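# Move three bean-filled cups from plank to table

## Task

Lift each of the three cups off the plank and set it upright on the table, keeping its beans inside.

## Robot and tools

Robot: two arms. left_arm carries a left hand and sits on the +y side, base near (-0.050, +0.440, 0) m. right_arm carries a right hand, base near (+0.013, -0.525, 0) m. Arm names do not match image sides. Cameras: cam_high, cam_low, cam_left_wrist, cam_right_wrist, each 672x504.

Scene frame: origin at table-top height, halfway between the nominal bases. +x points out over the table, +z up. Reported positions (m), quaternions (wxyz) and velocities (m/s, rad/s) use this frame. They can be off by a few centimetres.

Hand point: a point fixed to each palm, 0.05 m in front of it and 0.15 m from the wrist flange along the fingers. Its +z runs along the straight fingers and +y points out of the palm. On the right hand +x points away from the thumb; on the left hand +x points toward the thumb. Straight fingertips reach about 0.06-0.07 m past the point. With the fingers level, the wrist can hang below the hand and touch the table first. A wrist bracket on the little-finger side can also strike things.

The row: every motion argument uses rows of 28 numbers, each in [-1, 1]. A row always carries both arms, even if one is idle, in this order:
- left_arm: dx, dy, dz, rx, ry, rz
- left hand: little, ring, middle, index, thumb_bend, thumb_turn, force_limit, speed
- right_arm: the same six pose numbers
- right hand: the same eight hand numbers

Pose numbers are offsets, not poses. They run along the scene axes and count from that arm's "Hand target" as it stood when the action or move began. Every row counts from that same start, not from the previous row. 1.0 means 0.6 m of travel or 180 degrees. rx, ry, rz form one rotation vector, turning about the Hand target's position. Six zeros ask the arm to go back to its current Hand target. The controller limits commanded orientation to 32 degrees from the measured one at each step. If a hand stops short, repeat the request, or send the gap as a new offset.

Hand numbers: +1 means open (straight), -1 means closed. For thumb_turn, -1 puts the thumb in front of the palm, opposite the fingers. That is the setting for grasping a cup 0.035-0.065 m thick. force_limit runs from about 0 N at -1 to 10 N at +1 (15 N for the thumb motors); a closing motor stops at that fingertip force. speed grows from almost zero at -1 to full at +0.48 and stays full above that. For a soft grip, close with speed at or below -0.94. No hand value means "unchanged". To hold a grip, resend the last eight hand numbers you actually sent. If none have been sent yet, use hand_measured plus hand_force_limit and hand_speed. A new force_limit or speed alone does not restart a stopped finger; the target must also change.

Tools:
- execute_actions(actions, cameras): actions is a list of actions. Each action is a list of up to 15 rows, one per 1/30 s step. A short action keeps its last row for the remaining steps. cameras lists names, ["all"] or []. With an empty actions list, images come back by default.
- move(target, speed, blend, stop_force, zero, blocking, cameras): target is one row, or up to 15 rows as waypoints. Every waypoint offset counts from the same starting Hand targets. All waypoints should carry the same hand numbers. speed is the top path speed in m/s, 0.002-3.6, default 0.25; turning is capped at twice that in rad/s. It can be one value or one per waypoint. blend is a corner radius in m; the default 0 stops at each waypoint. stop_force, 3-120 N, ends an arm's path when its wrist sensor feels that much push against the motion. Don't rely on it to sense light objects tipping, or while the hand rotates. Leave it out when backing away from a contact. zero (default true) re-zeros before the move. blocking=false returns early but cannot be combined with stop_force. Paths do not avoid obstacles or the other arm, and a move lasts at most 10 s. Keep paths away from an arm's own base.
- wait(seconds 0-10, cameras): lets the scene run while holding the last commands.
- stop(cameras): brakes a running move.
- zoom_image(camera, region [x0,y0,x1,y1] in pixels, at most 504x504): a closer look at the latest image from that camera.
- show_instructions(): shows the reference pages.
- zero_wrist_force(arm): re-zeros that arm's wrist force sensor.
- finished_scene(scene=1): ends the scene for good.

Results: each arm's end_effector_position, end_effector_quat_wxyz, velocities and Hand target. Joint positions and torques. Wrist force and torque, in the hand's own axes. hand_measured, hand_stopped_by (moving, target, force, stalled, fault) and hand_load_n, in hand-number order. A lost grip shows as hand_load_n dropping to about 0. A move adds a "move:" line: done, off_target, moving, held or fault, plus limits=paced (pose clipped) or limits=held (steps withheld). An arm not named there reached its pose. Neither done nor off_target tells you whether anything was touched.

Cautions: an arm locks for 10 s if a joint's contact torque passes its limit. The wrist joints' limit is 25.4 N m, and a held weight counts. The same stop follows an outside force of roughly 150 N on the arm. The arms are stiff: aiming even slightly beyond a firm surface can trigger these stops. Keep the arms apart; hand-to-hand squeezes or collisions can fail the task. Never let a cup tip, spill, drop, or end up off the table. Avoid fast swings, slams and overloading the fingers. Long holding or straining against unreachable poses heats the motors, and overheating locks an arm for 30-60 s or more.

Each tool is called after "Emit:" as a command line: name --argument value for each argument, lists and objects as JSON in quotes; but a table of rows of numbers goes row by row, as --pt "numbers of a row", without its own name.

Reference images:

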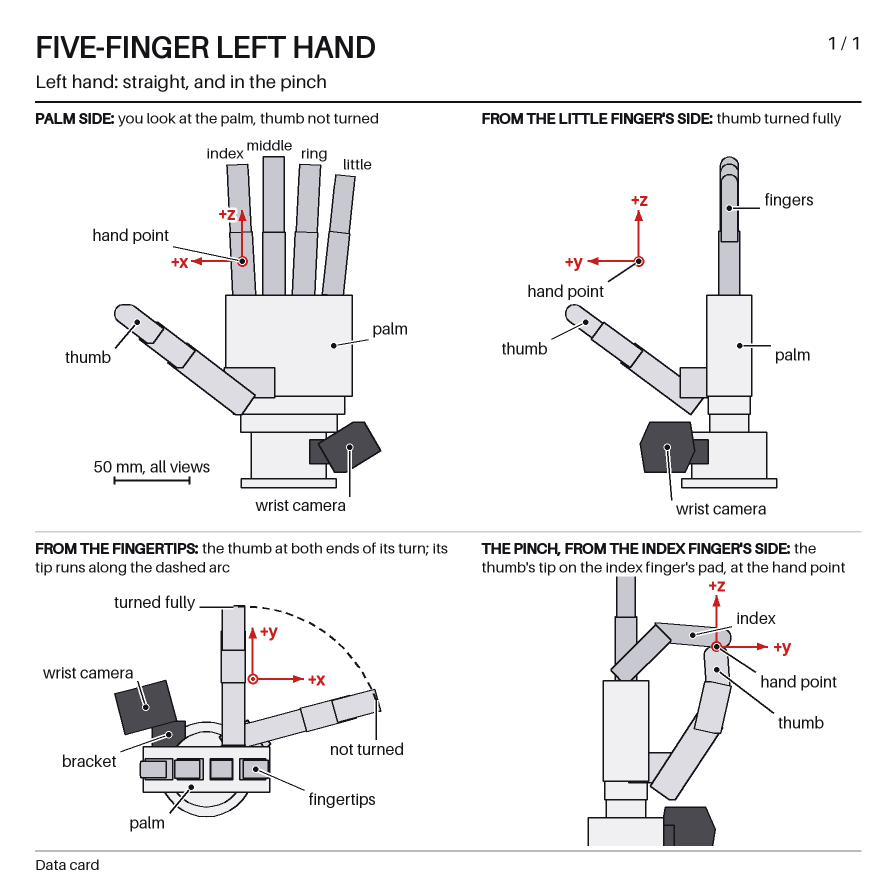

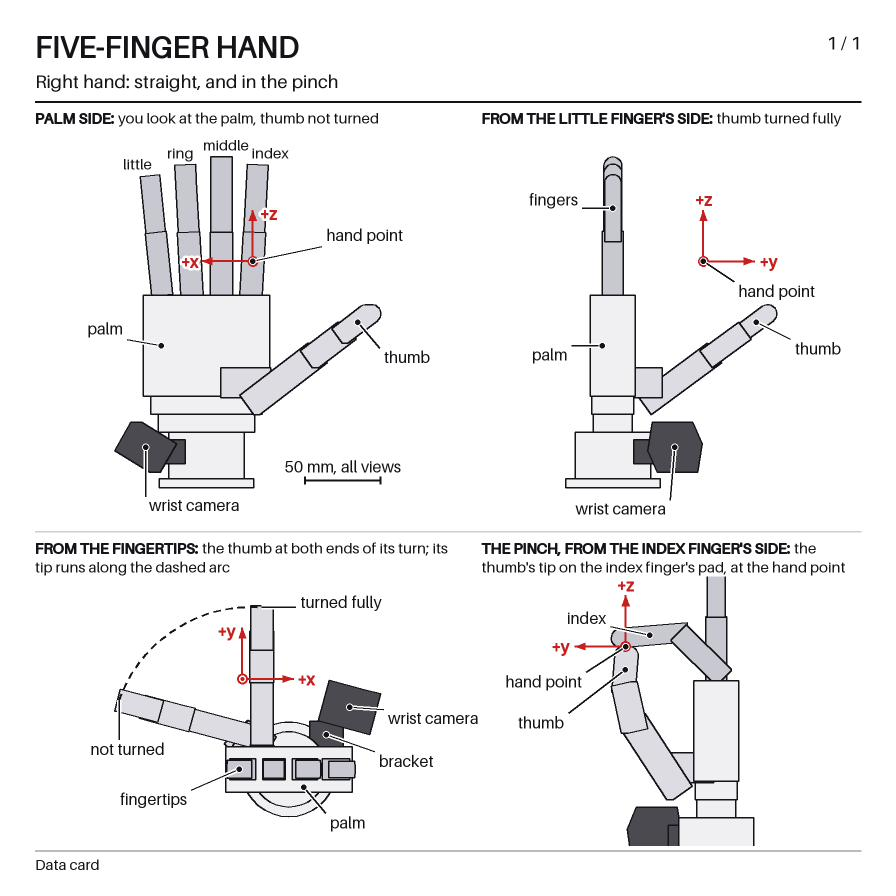

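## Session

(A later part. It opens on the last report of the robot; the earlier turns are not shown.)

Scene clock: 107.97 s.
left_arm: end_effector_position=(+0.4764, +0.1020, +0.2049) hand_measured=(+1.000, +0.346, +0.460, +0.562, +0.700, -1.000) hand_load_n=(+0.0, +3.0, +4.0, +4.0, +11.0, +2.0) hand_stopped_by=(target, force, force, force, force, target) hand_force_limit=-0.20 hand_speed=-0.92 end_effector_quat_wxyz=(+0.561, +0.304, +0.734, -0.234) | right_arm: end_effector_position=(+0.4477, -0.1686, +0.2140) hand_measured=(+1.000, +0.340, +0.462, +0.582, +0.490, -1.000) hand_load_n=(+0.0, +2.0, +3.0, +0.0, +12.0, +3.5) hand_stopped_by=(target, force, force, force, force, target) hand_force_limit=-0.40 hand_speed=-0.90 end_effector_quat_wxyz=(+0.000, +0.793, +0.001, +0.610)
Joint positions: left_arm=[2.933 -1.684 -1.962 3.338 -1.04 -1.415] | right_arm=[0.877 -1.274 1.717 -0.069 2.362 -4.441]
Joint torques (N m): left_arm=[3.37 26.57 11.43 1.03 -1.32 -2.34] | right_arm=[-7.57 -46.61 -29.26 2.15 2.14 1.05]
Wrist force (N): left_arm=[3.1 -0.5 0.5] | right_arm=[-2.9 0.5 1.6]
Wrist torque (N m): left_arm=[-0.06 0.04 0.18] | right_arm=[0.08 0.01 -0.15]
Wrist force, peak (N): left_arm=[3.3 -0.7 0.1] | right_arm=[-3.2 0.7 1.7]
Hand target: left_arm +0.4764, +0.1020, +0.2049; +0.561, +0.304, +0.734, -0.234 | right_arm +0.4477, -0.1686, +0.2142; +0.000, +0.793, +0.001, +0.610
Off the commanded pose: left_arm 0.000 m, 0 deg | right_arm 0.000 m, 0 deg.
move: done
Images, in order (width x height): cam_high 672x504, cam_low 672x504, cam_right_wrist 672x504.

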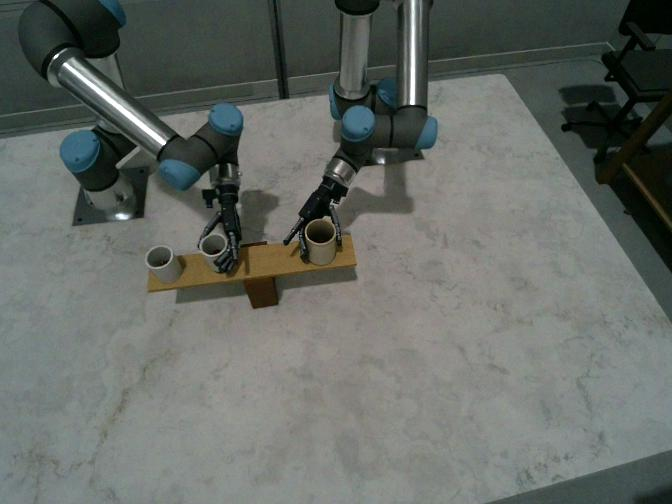

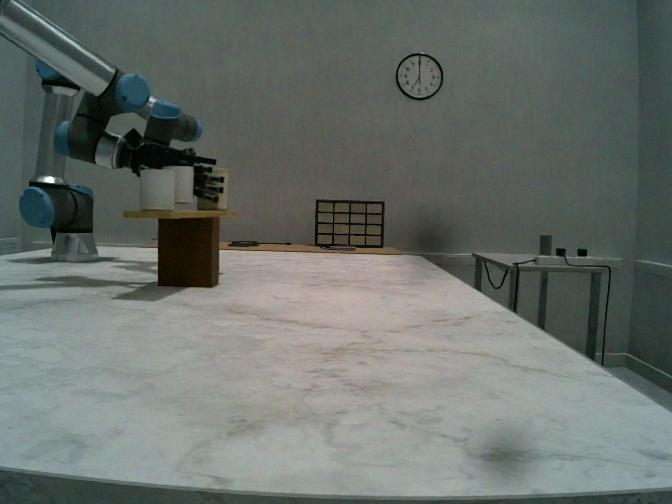

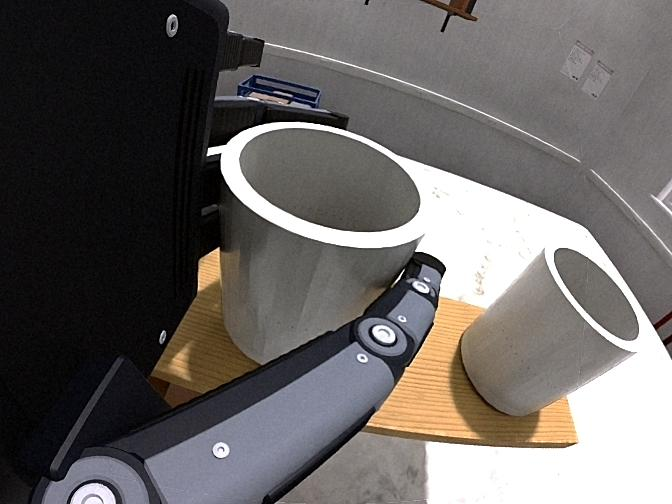

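Emit:
move --pt "0 0 0 0 0 0 1 0.1 0.1 0.1 0.2 -1 -0.2 -0.92 0 0 0.21 0 0 0 1 0.2 0.2 0.2 0.2 -1 -0.4 -0.9" --pt "0 0 0 0 0 0 1 0.1 0.1 0.1 0.2 -1 -0.2 -0.92 0 -0.535 0.21 0 0 0 1 0.2 0.2 0.2 0.2 -1 -0.4 -0.9" --speed 0.15 --blend 0.03 --cameras '["all"]'

Scene clock: 115.17 s.
left_arm: end_effector_position=(+0.4764, +0.1020, +0.2049) hand_measured=(+1.000, +0.346, +0.460, +0.562, +0.700, -1.000) hand_load_n=(+0.0, +2.5, +4.0, +4.0, +11.0, +1.5) hand_stopped_by=(target, force, force, force, force, target) hand_force_limit=-0.20 hand_speed=-0.92 end_effector_quat_wxyz=(+0.561, +0.304, +0.734, -0.234) | right_arm: end_effector_position=(+0.4477, -0.4895, +0.3402) hand_measured=(+1.000, +0.340, +0.462, +0.582, +0.490, -1.000) hand_load_n=(+0.0, +2.5, +3.0, +0.0, +12.0, +3.5) hand_stopped_by=(target, force, force, force, force, target) hand_force_limit=-0.40 hand_speed=-0.90 end_effector_quat_wxyz=(+0.000, +0.793, +0.001, +0.610)
Joint positions: left_arm=[2.933 -1.684 -1.962 3.338 -1.04 -1.415] | right_arm=[-0.152 -2.029 2.063 0.231 1.375 -4.766]
Joint torques (N m): left_arm=[2.23 28.71 9.8 1.54 -0.87 -2.1] | right_arm=[-6.91 -15.94 -10.09 1.47 -2.44 -1.71]
Wrist force (N): left_arm=[3.1 -0.2 0.2] | right_arm=[-3.0 0.8 1.4]
Wrist torque (N m): left_arm=[0.00 0.03 0.17] | right_arm=[0.16 0.01 -0.15]
Wrist force, peak (N): left_arm=[3.3 -0.3 0.6] | right_arm=[-4.1 0.4 1.6]
Hand target: left_arm +0.4764, +0.1020, +0.2049; +0.561, +0.304, +0.734, -0.234 | right_arm +0.4477, -0.4896, +0.3402; +0.000, +0.793, +0.001, +0.610
Off the commanded pose: left_arm 0.000 m, 0 deg | right_arm 0.000 m, 0 deg.
move: done

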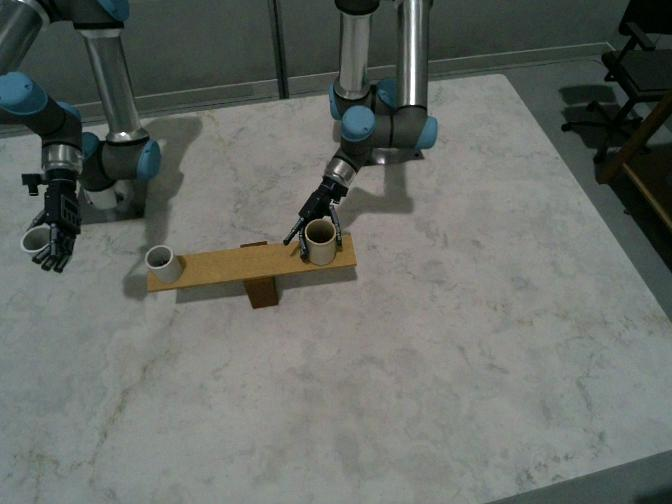

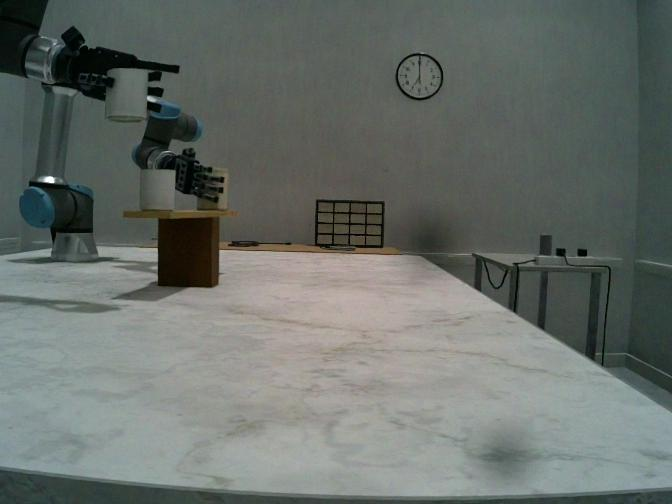

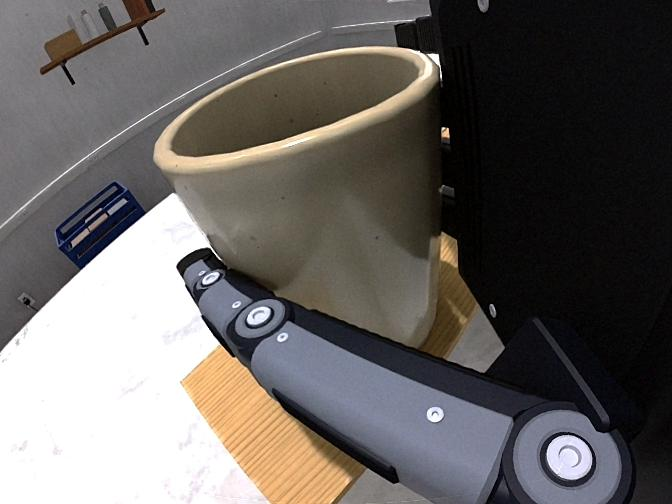

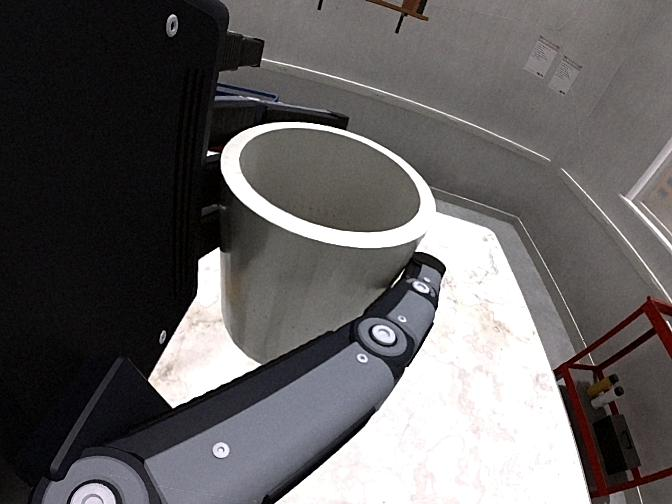

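Emit:
move --target '[0, 0, 0, 0, 0, 0, 1, 0.1, 0.1, 0.1, 0.2, -1, -0.2, -0.92, 0, 0, -0.45, 0, 0, 0, 1, 0.2, 0.2, 0.2, 0.2, -1, -0.4, -0.9]' --speed 0.15 --cameras '["cam_high", "cam_low", "cam_right_wrist"]'

Emit:
zoom_image --camera "cam_low" --region '[60, 130, 260, 310]'

Scene clock: 118.27 s.
left_arm: end_effector_position=(+0.4764, +0.1020, +0.2049) hand_measured=(+1.000, +0.346, +0.460, +0.562, +0.700, -1.000) hand_load_n=(+0.0, +2.5, +4.0, +4.0, +10.5, +2.0) hand_stopped_by=(target, force, force, force, force, target) hand_force_limit=-0.20 hand_speed=-0.92 end_effector_quat_wxyz=(+0.561, +0.304, +0.734, -0.234) | right_arm: end_effector_position=(+0.4476, -0.4896, +0.0702) hand_measured=(+1.000, +0.340, +0.462, +0.582, +0.490, -1.000) hand_load_n=(+0.0, +2.0, +3.0, +0.0, +12.0, +3.0) hand_stopped_by=(target, force, force, force, force, target) hand_force_limit=-0.40 hand_speed=-0.90 end_effector_quat_wxyz=(+0.000, +0.793, +0.001, +0.610)
Joint positions: left_arm=[2.933 -1.684 -1.962 3.338 -1.04 -1.415] | right_arm=[-0.152 -1.601 2.586 -0.72 1.374 -4.766]
Joint torques (N m): left_arm=[3.42 30.13 11.04 1.68 -0.95 -2.11] | right_arm=[6.7 0.85 -1.15 -3.85 2.51 1.44]
Wrist force (N): left_arm=[2.7 -0.6 0.5] | right_arm=[-2.8 0.9 1.2]
Wrist torque (N m): left_arm=[-0.08 0.07 0.16] | right_arm=[0.18 0.00 -0.30]
Wrist force, peak (N): left_arm=[3.3 -0.8 0.1] | right_arm=[-3.7 0.7 1.5]
Hand target: left_arm +0.4764, +0.1020, +0.2049; +0.561, +0.304, +0.734, -0.234 | right_arm +0.4477, -0.4896, +0.0702; +0.000, +0.793, +0.001, +0.610
Off the commanded pose: left_arm 0.000 m, 0 deg | right_arm 0.000 m, 0 deg.
move: done
Images, in order (width x height): cam_high 672x504, cam_low 672x504, cam_right_wrist 672x504.

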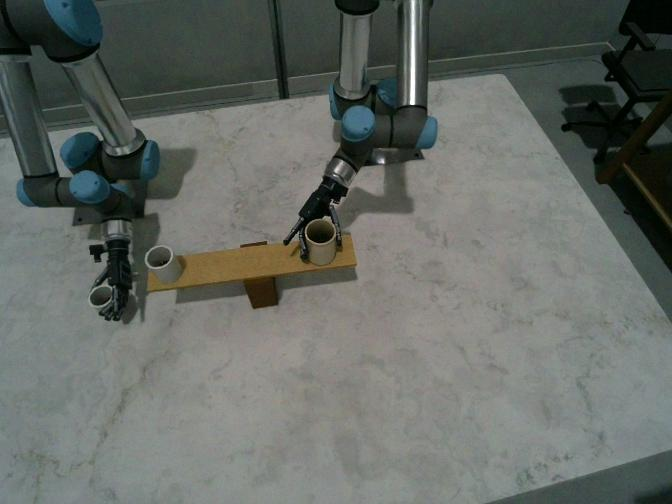

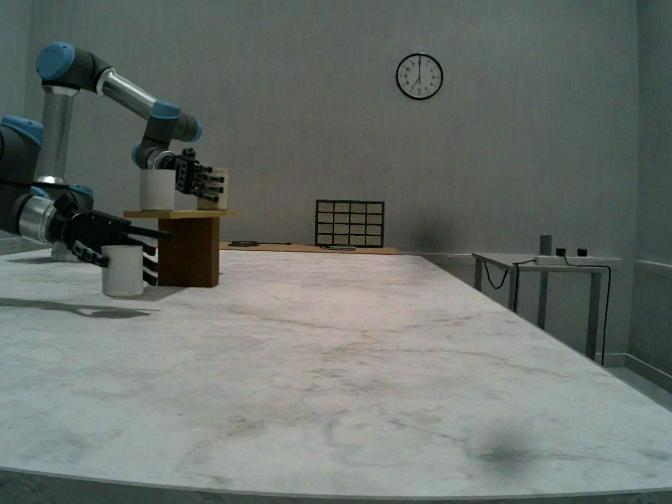

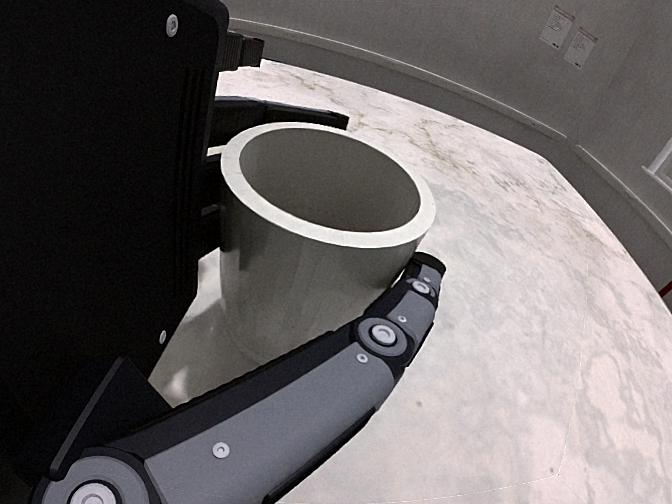

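Scaled by 2.520.

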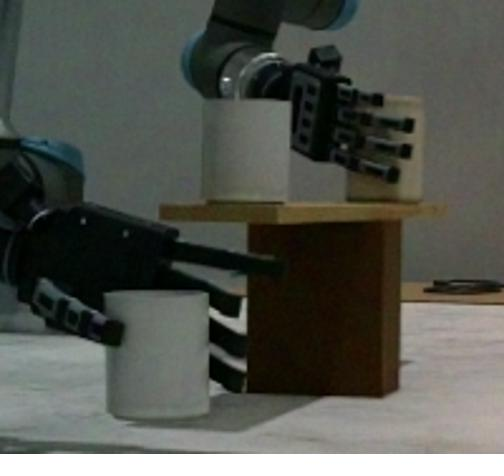

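Emit:
move --target '[0, 0, 0, 0, 0, 0, 1, 0.1, 0.1, 0.1, 0.2, -1, -0.2, -0.92, 0, 0, -0.07, 0, 0, 0, 1, 0.2, 0.2, 0.2, 0.2, -1, -0.4, -0.9]' --speed 0.012 --stop_force 4 --cameras '["cam_high", "cam_low", "cam_right_wrist"]'

Emit:
zoom_image --camera "cam_low" --region '[60, 130, 260, 310]'

Scene clock: 122.80 s.
left_arm: end_effector_position=(+0.4764, +0.1020, +0.2049) hand_measured=(+1.000, +0.346, +0.460, +0.562, +0.700, -1.000) hand_load_n=(+0.0, +2.5, +4.5, +4.0, +11.0, +2.0) hand_stopped_by=(target, force, force, force, force, target) hand_force_limit=-0.20 hand_speed=-0.92 end_effector_quat_wxyz=(+0.561, +0.304, +0.734, -0.234) | right_arm: end_effector_position=(+0.4477, -0.4896, +0.0365) hand_measured=(+1.000, +0.340, +0.462, +0.582, +0.490, -1.000) hand_load_n=(+0.0, +2.5, +2.0, +0.0, +12.0, +1.0) hand_stopped_by=(target, force, force, force, force, target) hand_force_limit=-0.40 hand_speed=-0.90 end_effector_quat_wxyz=(+0.000, +0.793, +0.001, +0.610)
Joint positions: left_arm=[2.933 -1.684 -1.962 3.338 -1.04 -1.415] | right_arm=[-0.152 -1.465 2.618 -0.888 1.374 -4.766]
Joint torques (N m): left_arm=[1.92 30.34 12.27 2.28 -1.18 -2.18] | right_arm=[-4.33 -28.1 -20.84 1.79 -0.67 -0.58]
Wrist force (N): left_arm=[2.8 -0.5 0.4] | right_arm=[-1.4 1.2 0.3]
Wrist torque (N m): left_arm=[-0.06 0.08 0.16] | right_arm=[0.16 0.01 -0.36]
Wrist force, peak (N): left_arm=[3.4 -0.7 0.3] | right_arm=[5.4 0.7 -1.3]
Hand target: left_arm +0.4764, +0.1020, +0.2049; +0.561, +0.304, +0.734, -0.234 | right_arm +0.4477, -0.4896, +0.0365; +0.000, +0.793, +0.001, +0.610 (not the last commanded pose)
Off the commanded pose: left_arm 0.000 m, 0 deg | right_arm 0.008 m, 0 deg.
move: contact (right_arm)
Images, in order (width x height): cam_high 672x504, cam_low 672x504, cam_right_wrist 672x504.

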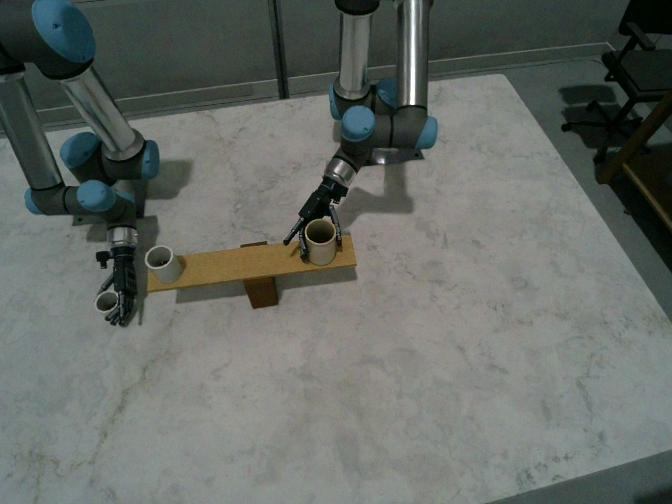

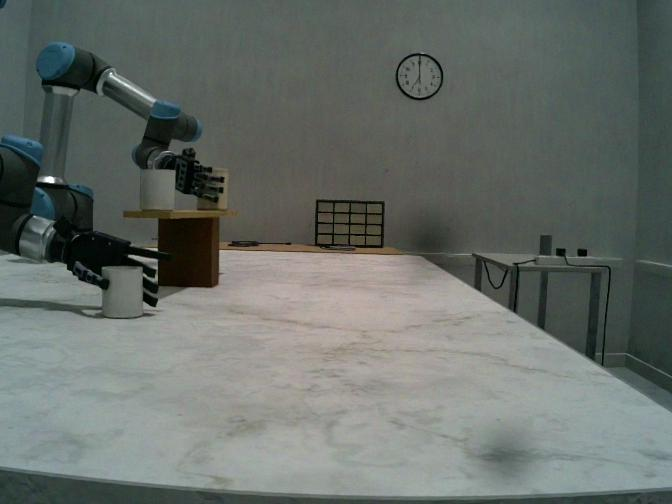

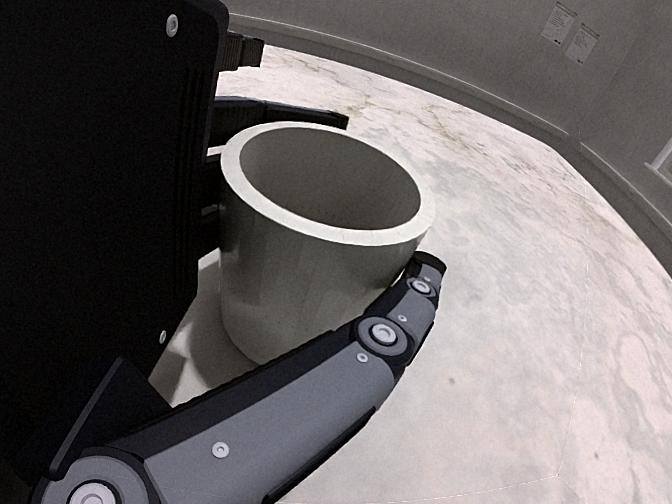

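Scaled by 2.520.

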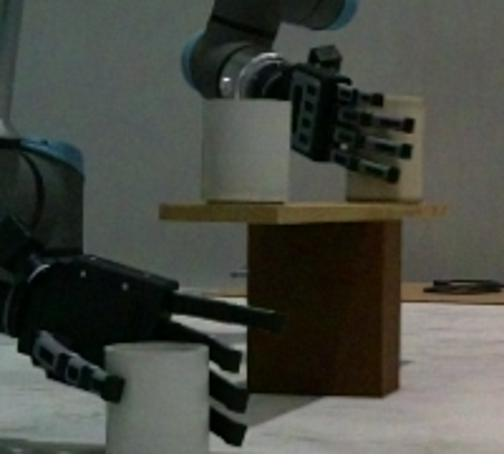

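Emit:
move --target '[0, 0, 0, 0, 0, 0, 1, 0.1, 0.1, 0.1, 0.2, -1, -0.2, -0.92, 0, 0, 0, 0, 0, 0, 1, 0.8, 0.8, 0.8, 1, -1, -0.4, -0.85]' --cameras '["cam_high", "cam_low", "cam_right_wrist"]'

Emit:
zoom_image --camera "cam_low" --region '[60, 180, 260, 350]'

Emit:
zoom_image --camera "cam_high" --region '[60, 200, 180, 350]'

Scene clock: 126.23 s.
left_arm: end_effector_position=(+0.4764, +0.1020, +0.2049) hand_measured=(+1.000, +0.346, +0.460, +0.562, +0.700, -1.000) hand_load_n=(+0.0, +2.5, +4.0, +4.0, +11.0, +2.0) hand_stopped_by=(target, force, force, force, force, target) hand_force_limit=-0.20 hand_speed=-0.92 end_effector_quat_wxyz=(+0.561, +0.304, +0.734, -0.234) | right_arm: end_effector_position=(+0.4477, -0.4896, +0.0365) hand_measured=(+1.000, +0.800, +0.800, +0.800, +1.000, -1.000) hand_load_n=(+0.0, +0.0, +0.0, +0.0, +0.0, +0.0) hand_stopped_by=(target, target, target, target, target, target) hand_force_limit=-0.40 hand_speed=-0.85 end_effector_quat_wxyz=(+0.000, +0.793, +0.001, +0.610)
Joint positions: left_arm=[2.933 -1.684 -1.962 3.338 -1.04 -1.415] | right_arm=[-0.152 -1.465 2.618 -0.888 1.374 -4.766]
Joint torques (N m): left_arm=[2.34 30.59 10.43 2.43 -0.66 -2.08] | right_arm=[-4.3 -25.11 -16.64 1.17 -0.87 -0.64]
Wrist force (N): left_arm=[3.1 -0.6 0.0] | right_arm=[-1.2 0.7 0.9]
Wrist torque (N m): left_arm=[-0.04 0.03 0.17] | right_arm=[0.15 0.06 -0.30]
Wrist force, peak (N): left_arm=[3.3 -0.8 0.4] | right_arm=[-1.6 1.2 0.4]
Hand target: left_arm +0.4764, +0.1020, +0.2049; +0.561, +0.304, +0.734, -0.234 | right_arm +0.4477, -0.4896, +0.0365; +0.000, +0.793, +0.001, +0.610
Off the commanded pose: left_arm 0.000 m, 0 deg | right_arm 0.000 m, 0 deg.
move: done
Images, in order (width x height): cam_high 672x504, cam_low 672x504, cam_right_wrist 672x504.

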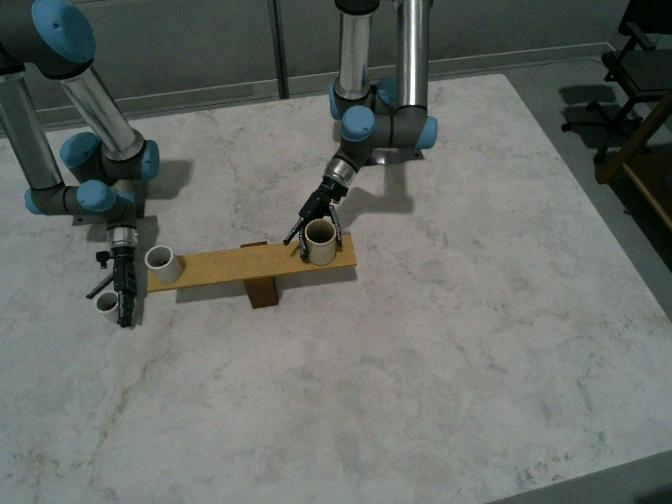

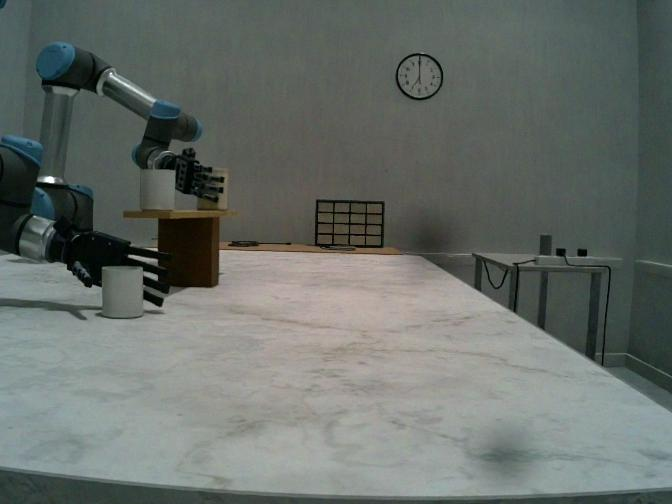

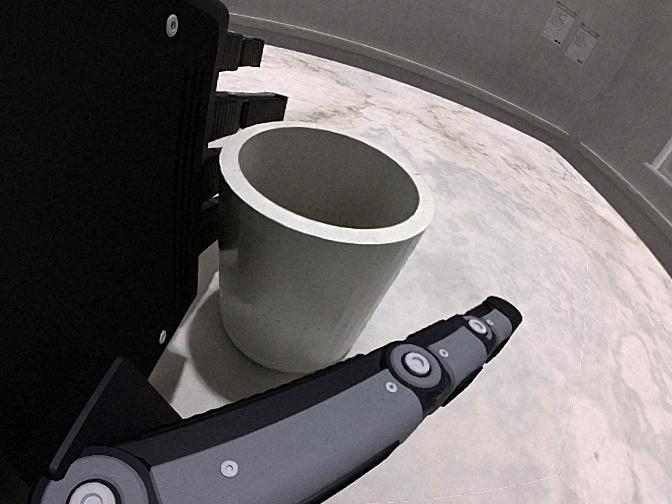

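Scaled by 2.520.

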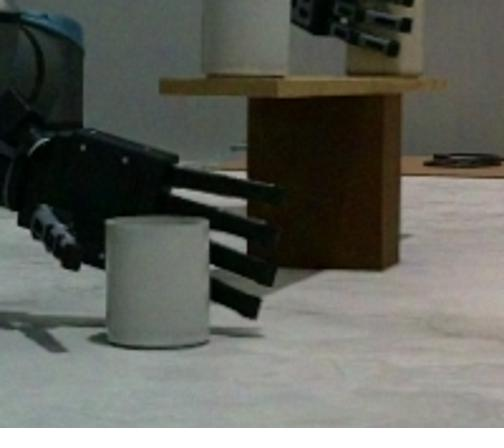

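Scaled by 3.360.

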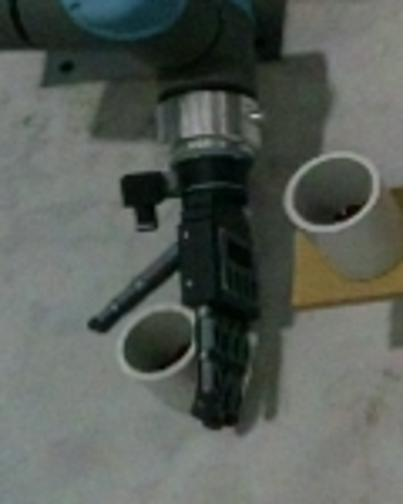

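Emit:
move --pt "0 0 0 0 0 0 1 0.1 0.1 0.1 0.2 -1 -0.2 -0.92 0 0 0 0 0 0 1 1 1 1 1 -1 -0.4 -0.7" --pt "0 0 0 0 0 0 1 0.1 0.1 0.1 0.2 -1 -0.2 -0.92 0 0 0.17 0 0 0 1 1 1 1 1 -1 -0.4 -0.7" --speed 0.06 --cameras '["cam_high", "cam_low", "cam_right_wrist"]'

Scene clock: 130.27 s.
left_arm: end_effector_position=(+0.4764, +0.1020, +0.2049) hand_measured=(+1.000, +0.346, +0.460, +0.562, +0.700, -1.000) hand_load_n=(+0.0, +2.5, +4.5, +4.0, +11.0, +1.5) hand_stopped_by=(target, force, force, force, force, target) hand_force_limit=-0.20 hand_speed=-0.92 end_effector_quat_wxyz=(+0.561, +0.304, +0.734, -0.234) | right_arm: end_effector_position=(+0.4477, -0.4896, +0.1385) hand_measured=(+1.000, +1.000, +1.000, +1.000, +1.000, -1.000) hand_load_n=(+0.0, +0.0, +0.0, +0.0, +0.0, +0.5) hand_stopped_by=(target, target, target, target, target, target) hand_force_limit=-0.40 hand_speed=-0.70 end_effector_quat_wxyz=(+0.000, +0.793, +0.001, +0.610)
Joint positions: left_arm=[2.933 -1.684 -1.962 3.338 -1.04 -1.415] | right_arm=[-0.152 -1.81 2.491 -0.415 1.374 -4.766]
Joint torques (N m): left_arm=[2.23 32.22 10.24 2.68 -0.92 -2.04] | right_arm=[-8.08 -19.98 -28.71 1.89 -2.4 -1.24]
Wrist force (N): left_arm=[2.5 -0.7 0.1] | right_arm=[-1.1 0.7 0.7]
Wrist torque (N m): left_arm=[-0.09 0.06 0.16] | right_arm=[0.15 0.02 -0.31]
Wrist force, peak (N): left_arm=[3.3 -0.6 0.3] | right_arm=[-1.4 1.0 0.7]
Hand target: left_arm +0.4764, +0.1020, +0.2049; +0.561, +0.304, +0.734, -0.234 | right_arm +0.4477, -0.4896, +0.1385; +0.000, +0.793, +0.001, +0.610
Off the commanded pose: left_arm 0.000 m, 0 deg | right_arm 0.000 m, 0 deg.
move: done
Images, in order (width x height): cam_high 672x504, cam_low 672x504, cam_right_wrist 672x504.

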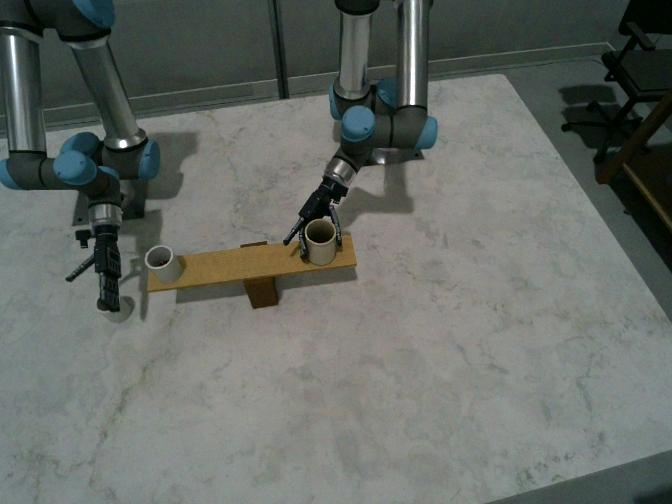

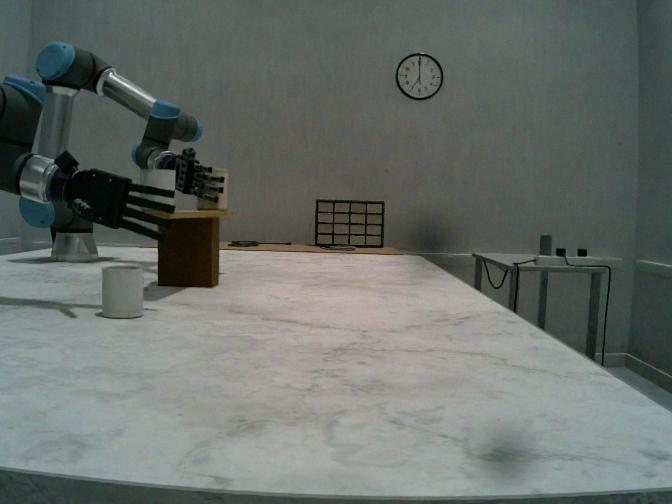

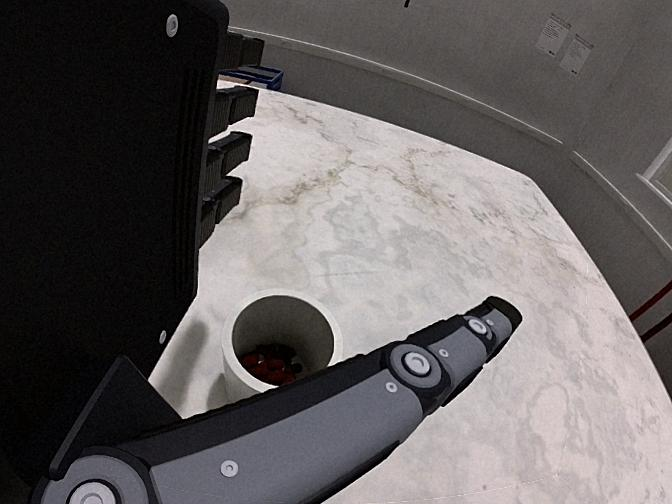

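Emit:
move --pt "0 0 0 0 0 0 1 0.1 0.1 0.1 0.2 -1 -0.2 -0.92 0 0 0.369 0 0 0 1 1 1 1 1 -1 -0.4 -0.7" --pt "0 0 0 0 0 0 1 0.1 0.1 0.1 0.2 -1 -0.2 -0.92 -0.188 0.3077 0.369 0 0 0 1 1 1 1 1 -1 -0.4 -0.7" --pt "0 0 0 0 0 0 1 0.1 0.1 0.1 0.2 -1 -0.2 -0.92 -0.188 0.3077 0.169 0 0 0 1 1 1 1 1 -1 -0.4 -0.7" --speed 0.2 --blend '[0.04, 0.03, 0]' --cameras '["cam_high", "cam_low", "cam_right_wrist"]'

Emit:
zoom_image --camera "cam_right_wrist" --region '[190, 130, 490, 380]'

Emit:
zoom_image --camera "cam_high" --region '[100, 170, 220, 300]'

Emit:
zoom_image --camera "cam_low" --region '[60, 130, 260, 310]'

Scene clock: 134.53 s.
left_arm: end_effector_position=(+0.4764, +0.1020, +0.2049) hand_measured=(+1.000, +0.346, +0.460, +0.562, +0.700, -1.000) hand_load_n=(+0.0, +2.5, +4.0, +3.5, +11.0, +1.5) hand_stopped_by=(target, force, force, force, force, target) hand_force_limit=-0.20 hand_speed=-0.92 end_effector_quat_wxyz=(+0.561, +0.304, +0.734, -0.234) | right_arm: end_effector_position=(+0.3349, -0.3050, +0.2400) hand_measured=(+1.000, +1.000, +1.000, +1.000, +1.000, -1.000) hand_load_n=(+0.0, +0.0, +0.0, +0.0, +0.0, +0.0) hand_stopped_by=(target, target, target, target, target, target) hand_force_limit=-0.40 hand_speed=-0.70 end_effector_quat_wxyz=(+0.000, +0.793, +0.001, +0.610)
Joint positions: left_arm=[2.933 -1.684 -1.962 3.338 -1.04 -1.415] | right_arm=[0.842 -1.722 2.129 -0.046 2.329 -4.459]
Joint torques (N m): left_arm=[3.02 31.63 10.25 2.64 -0.75 -1.98] | right_arm=[7.27 -0.08 -6.46 -2.8 3 -1.7]
Wrist force (N): left_arm=[2.7 -0.5 0.2] | right_arm=[-1.0 0.2 0.7]
Wrist torque (N m): left_arm=[-0.07 0.04 0.17] | right_arm=[0.08 0.04 -0.15]
Wrist force, peak (N): left_arm=[3.3 -0.7 0.5] | right_arm=[-2.0 0.9 0.8]
Hand target: left_arm +0.4764, +0.1020, +0.2049; +0.561, +0.304, +0.734, -0.234 | right_arm +0.3349, -0.3050, +0.2399; +0.000, +0.793, +0.001, +0.610
Off the commanded pose: left_arm 0.000 m, 0 deg | right_arm 0.000 m, 0 deg.
move: done
Images, in order (width x height): cam_high 672x504, cam_low 672x504, cam_right_wrist 672x504.

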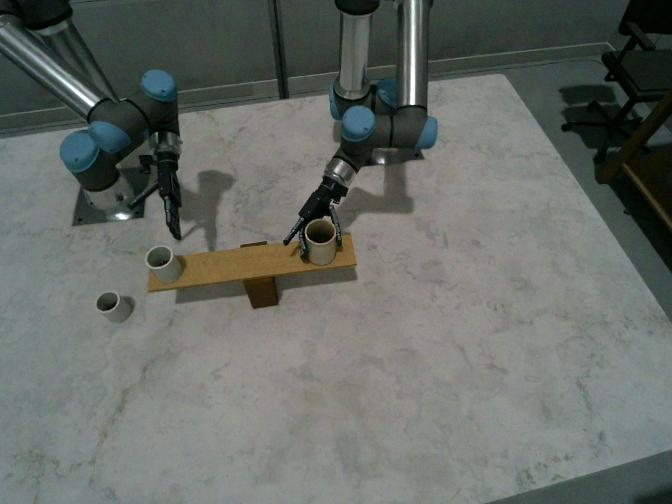

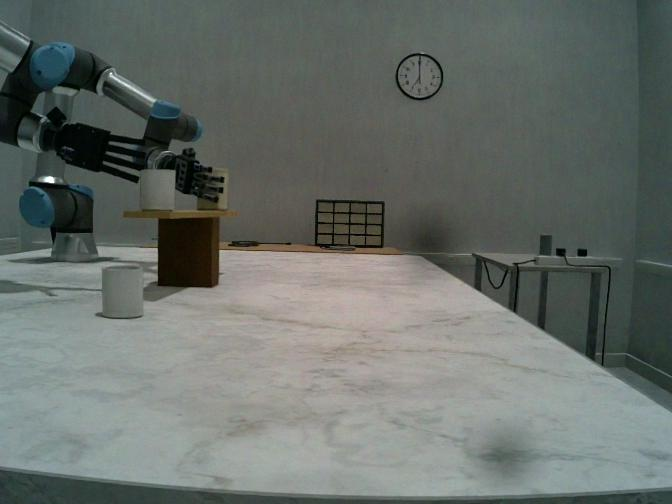

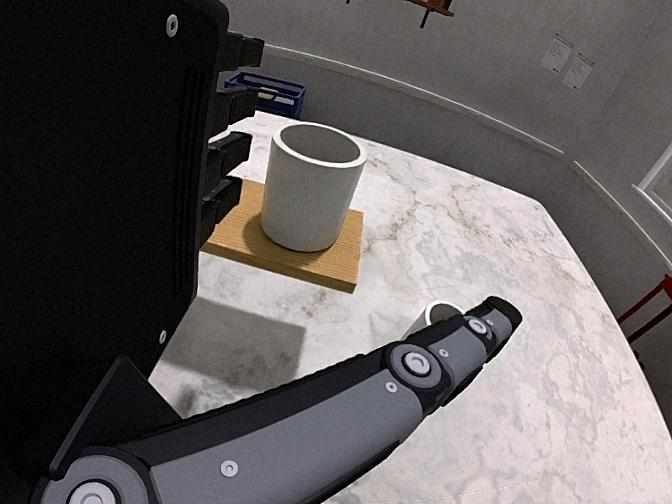

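Scaled by 1.680 from the camera's 672x504 image, which has a finer 960x720 frame.

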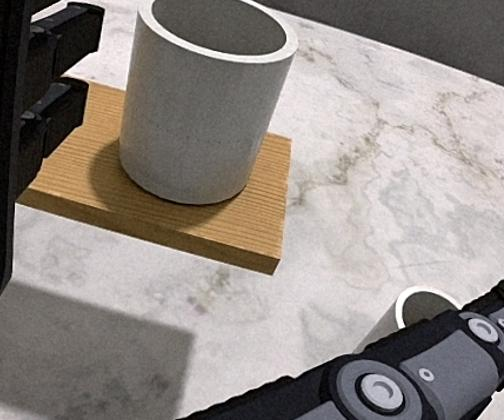

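Scaled by 3.877.

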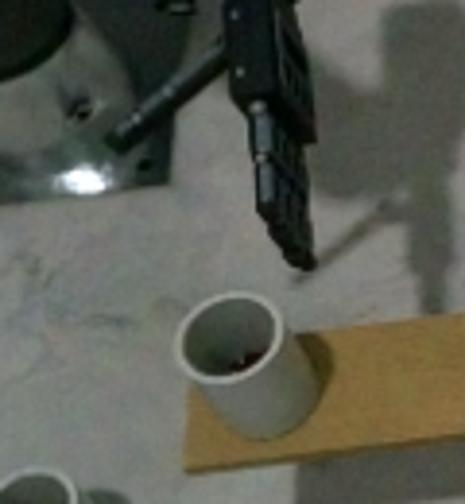

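Scaled by 2.520.

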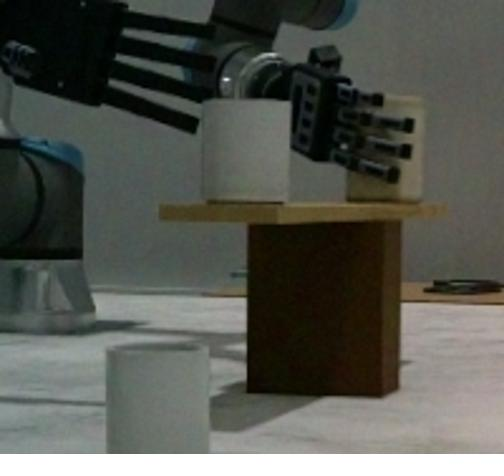

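Emit:
move --pt "0 0 0 0 0 0 1 0.1 0.1 0.1 0.2 -1 -0.2 -0.92 0 0.0117 -0.067 0 0 0 1 1 1 1 1 -1 -0.4 -0.7" --pt "0 0 0 0 0 0 1 0.1 0.1 0.1 0.2 -1 -0.2 -0.92 0.075 0.0117 -0.067 0 0 0 1 1 1 1 1 -1 -0.4 -0.7" --speed '[0.1, 0.06]' --cameras '["cam_high", "cam_low", "cam_right_wrist"]'

Emit:
zoom_image --camera "cam_right_wrist" --region '[190, 50, 530, 330]'

Emit:
zoom_image --camera "cam_high" --region '[100, 170, 220, 300]'

Emit:
zoom_image --camera "cam_low" --region '[60, 130, 260, 310]'

Scene clock: 138.10 s.
left_arm: end_effector_position=(+0.4764, +0.1020, +0.2049) hand_measured=(+1.000, +0.346, +0.460, +0.562, +0.700, -1.000) hand_load_n=(+0.0, +2.5, +4.0, +4.0, +11.0, +2.0) hand_stopped_by=(target, force, force, force, force, target) hand_force_limit=-0.20 hand_speed=-0.92 end_effector_quat_wxyz=(+0.561, +0.304, +0.734, -0.234) | right_arm: end_effector_position=(+0.3797, -0.2979, +0.1997) hand_measured=(+1.000, +1.000, +1.000, +1.000, +1.000, -1.000) hand_load_n=(+0.0, +0.0, +0.0, +0.0, +0.0, +0.0) hand_stopped_by=(target, target, target, target, target, target) hand_force_limit=-0.40 hand_speed=-0.70 end_effector_quat_wxyz=(+0.000, +0.793, +0.001, +0.610) end_effector_velocity=(+0.002, -0.001, +0.000) end_effector_angular_velocity=(+0.000, -0.001, -0.002)
Joint positions: left_arm=[2.933 -1.684 -1.962 3.338 -1.04 -1.415] | right_arm=[0.75 -1.615 2.148 -0.199 2.242 -4.5]
Joint velocities: left_arm=[within noise] | right_arm=[-0.005 0.001 -0.002 -0.001 -0.003 -0.001]
Joint torques (N m): left_arm=[2.98 30.99 10.07 2.72 -0.81 -2.03] | right_arm=[-9.36 -4.02 -29.19 -2.81 -2.27 -1.61]
Wrist force (N): left_arm=[3.0 -0.6 0.1] | right_arm=[-1.2 0.6 0.7]
Wrist torque (N m): left_arm=[-0.06 0.04 0.17] | right_arm=[0.13 0.06 -0.14]
Wrist force, peak (N): left_arm=[3.3 -0.8 0.1] | right_arm=[-1.5 0.6 0.9]
Hand target: left_arm +0.4764, +0.1020, +0.2049; +0.561, +0.304, +0.734, -0.234 | right_arm +0.3799, -0.2979, +0.1997; +0.000, +0.793, +0.001, +0.610
Off the commanded pose: left_arm 0.000 m, 0 deg | right_arm 0.000 m, 0 deg.
move: done
Images, in order (width x height): cam_high 672x504, cam_low 672x504, cam_right_wrist 672x504.

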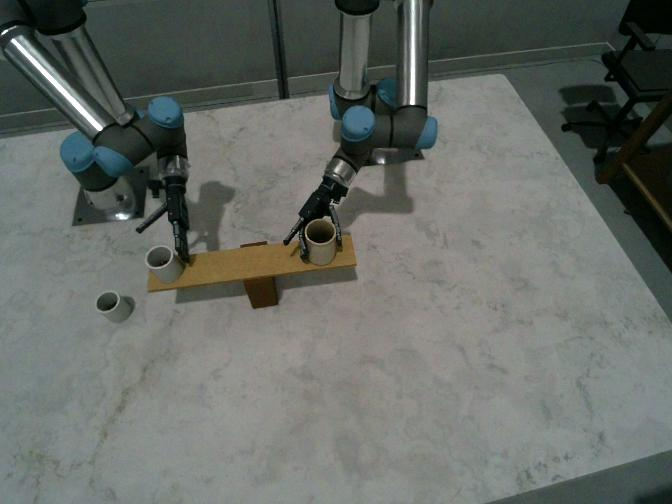

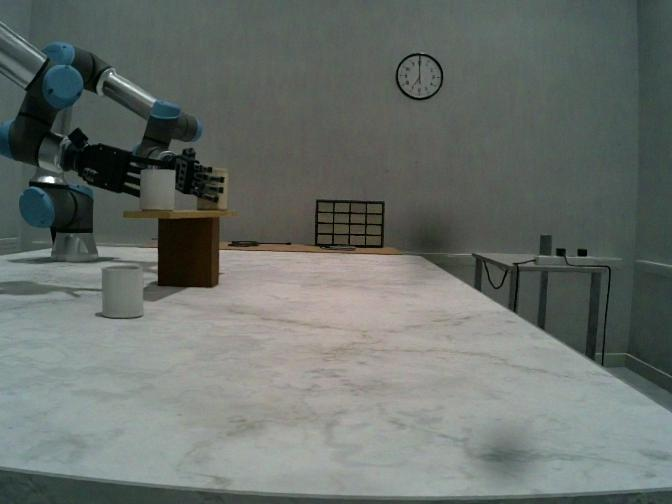

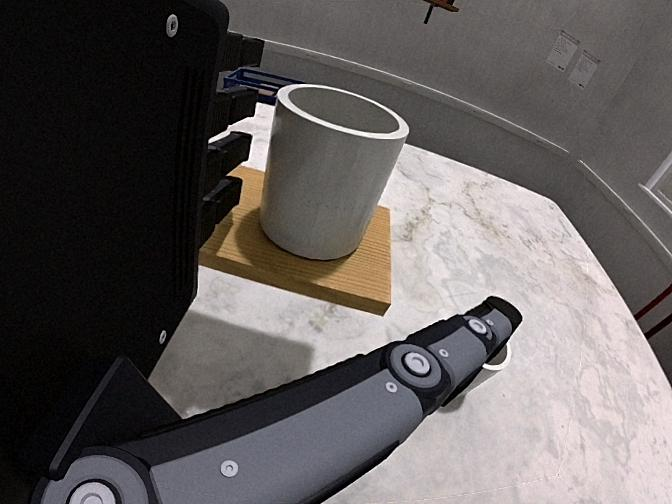

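Scaled by 1.482 from the camera's 672x504 image, which has a finer 960x720 frame.

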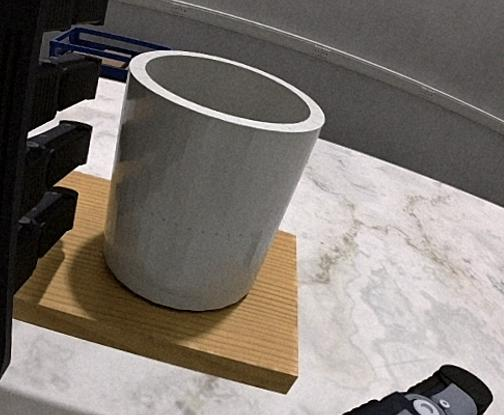

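Scaled by 3.877.

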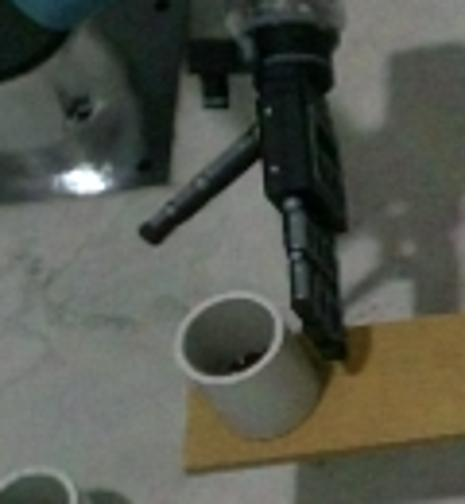

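Scaled by 2.520.

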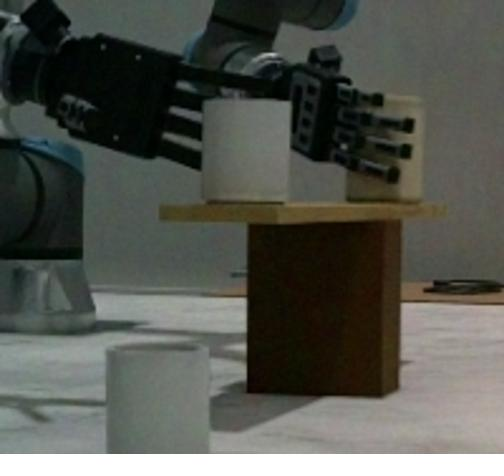

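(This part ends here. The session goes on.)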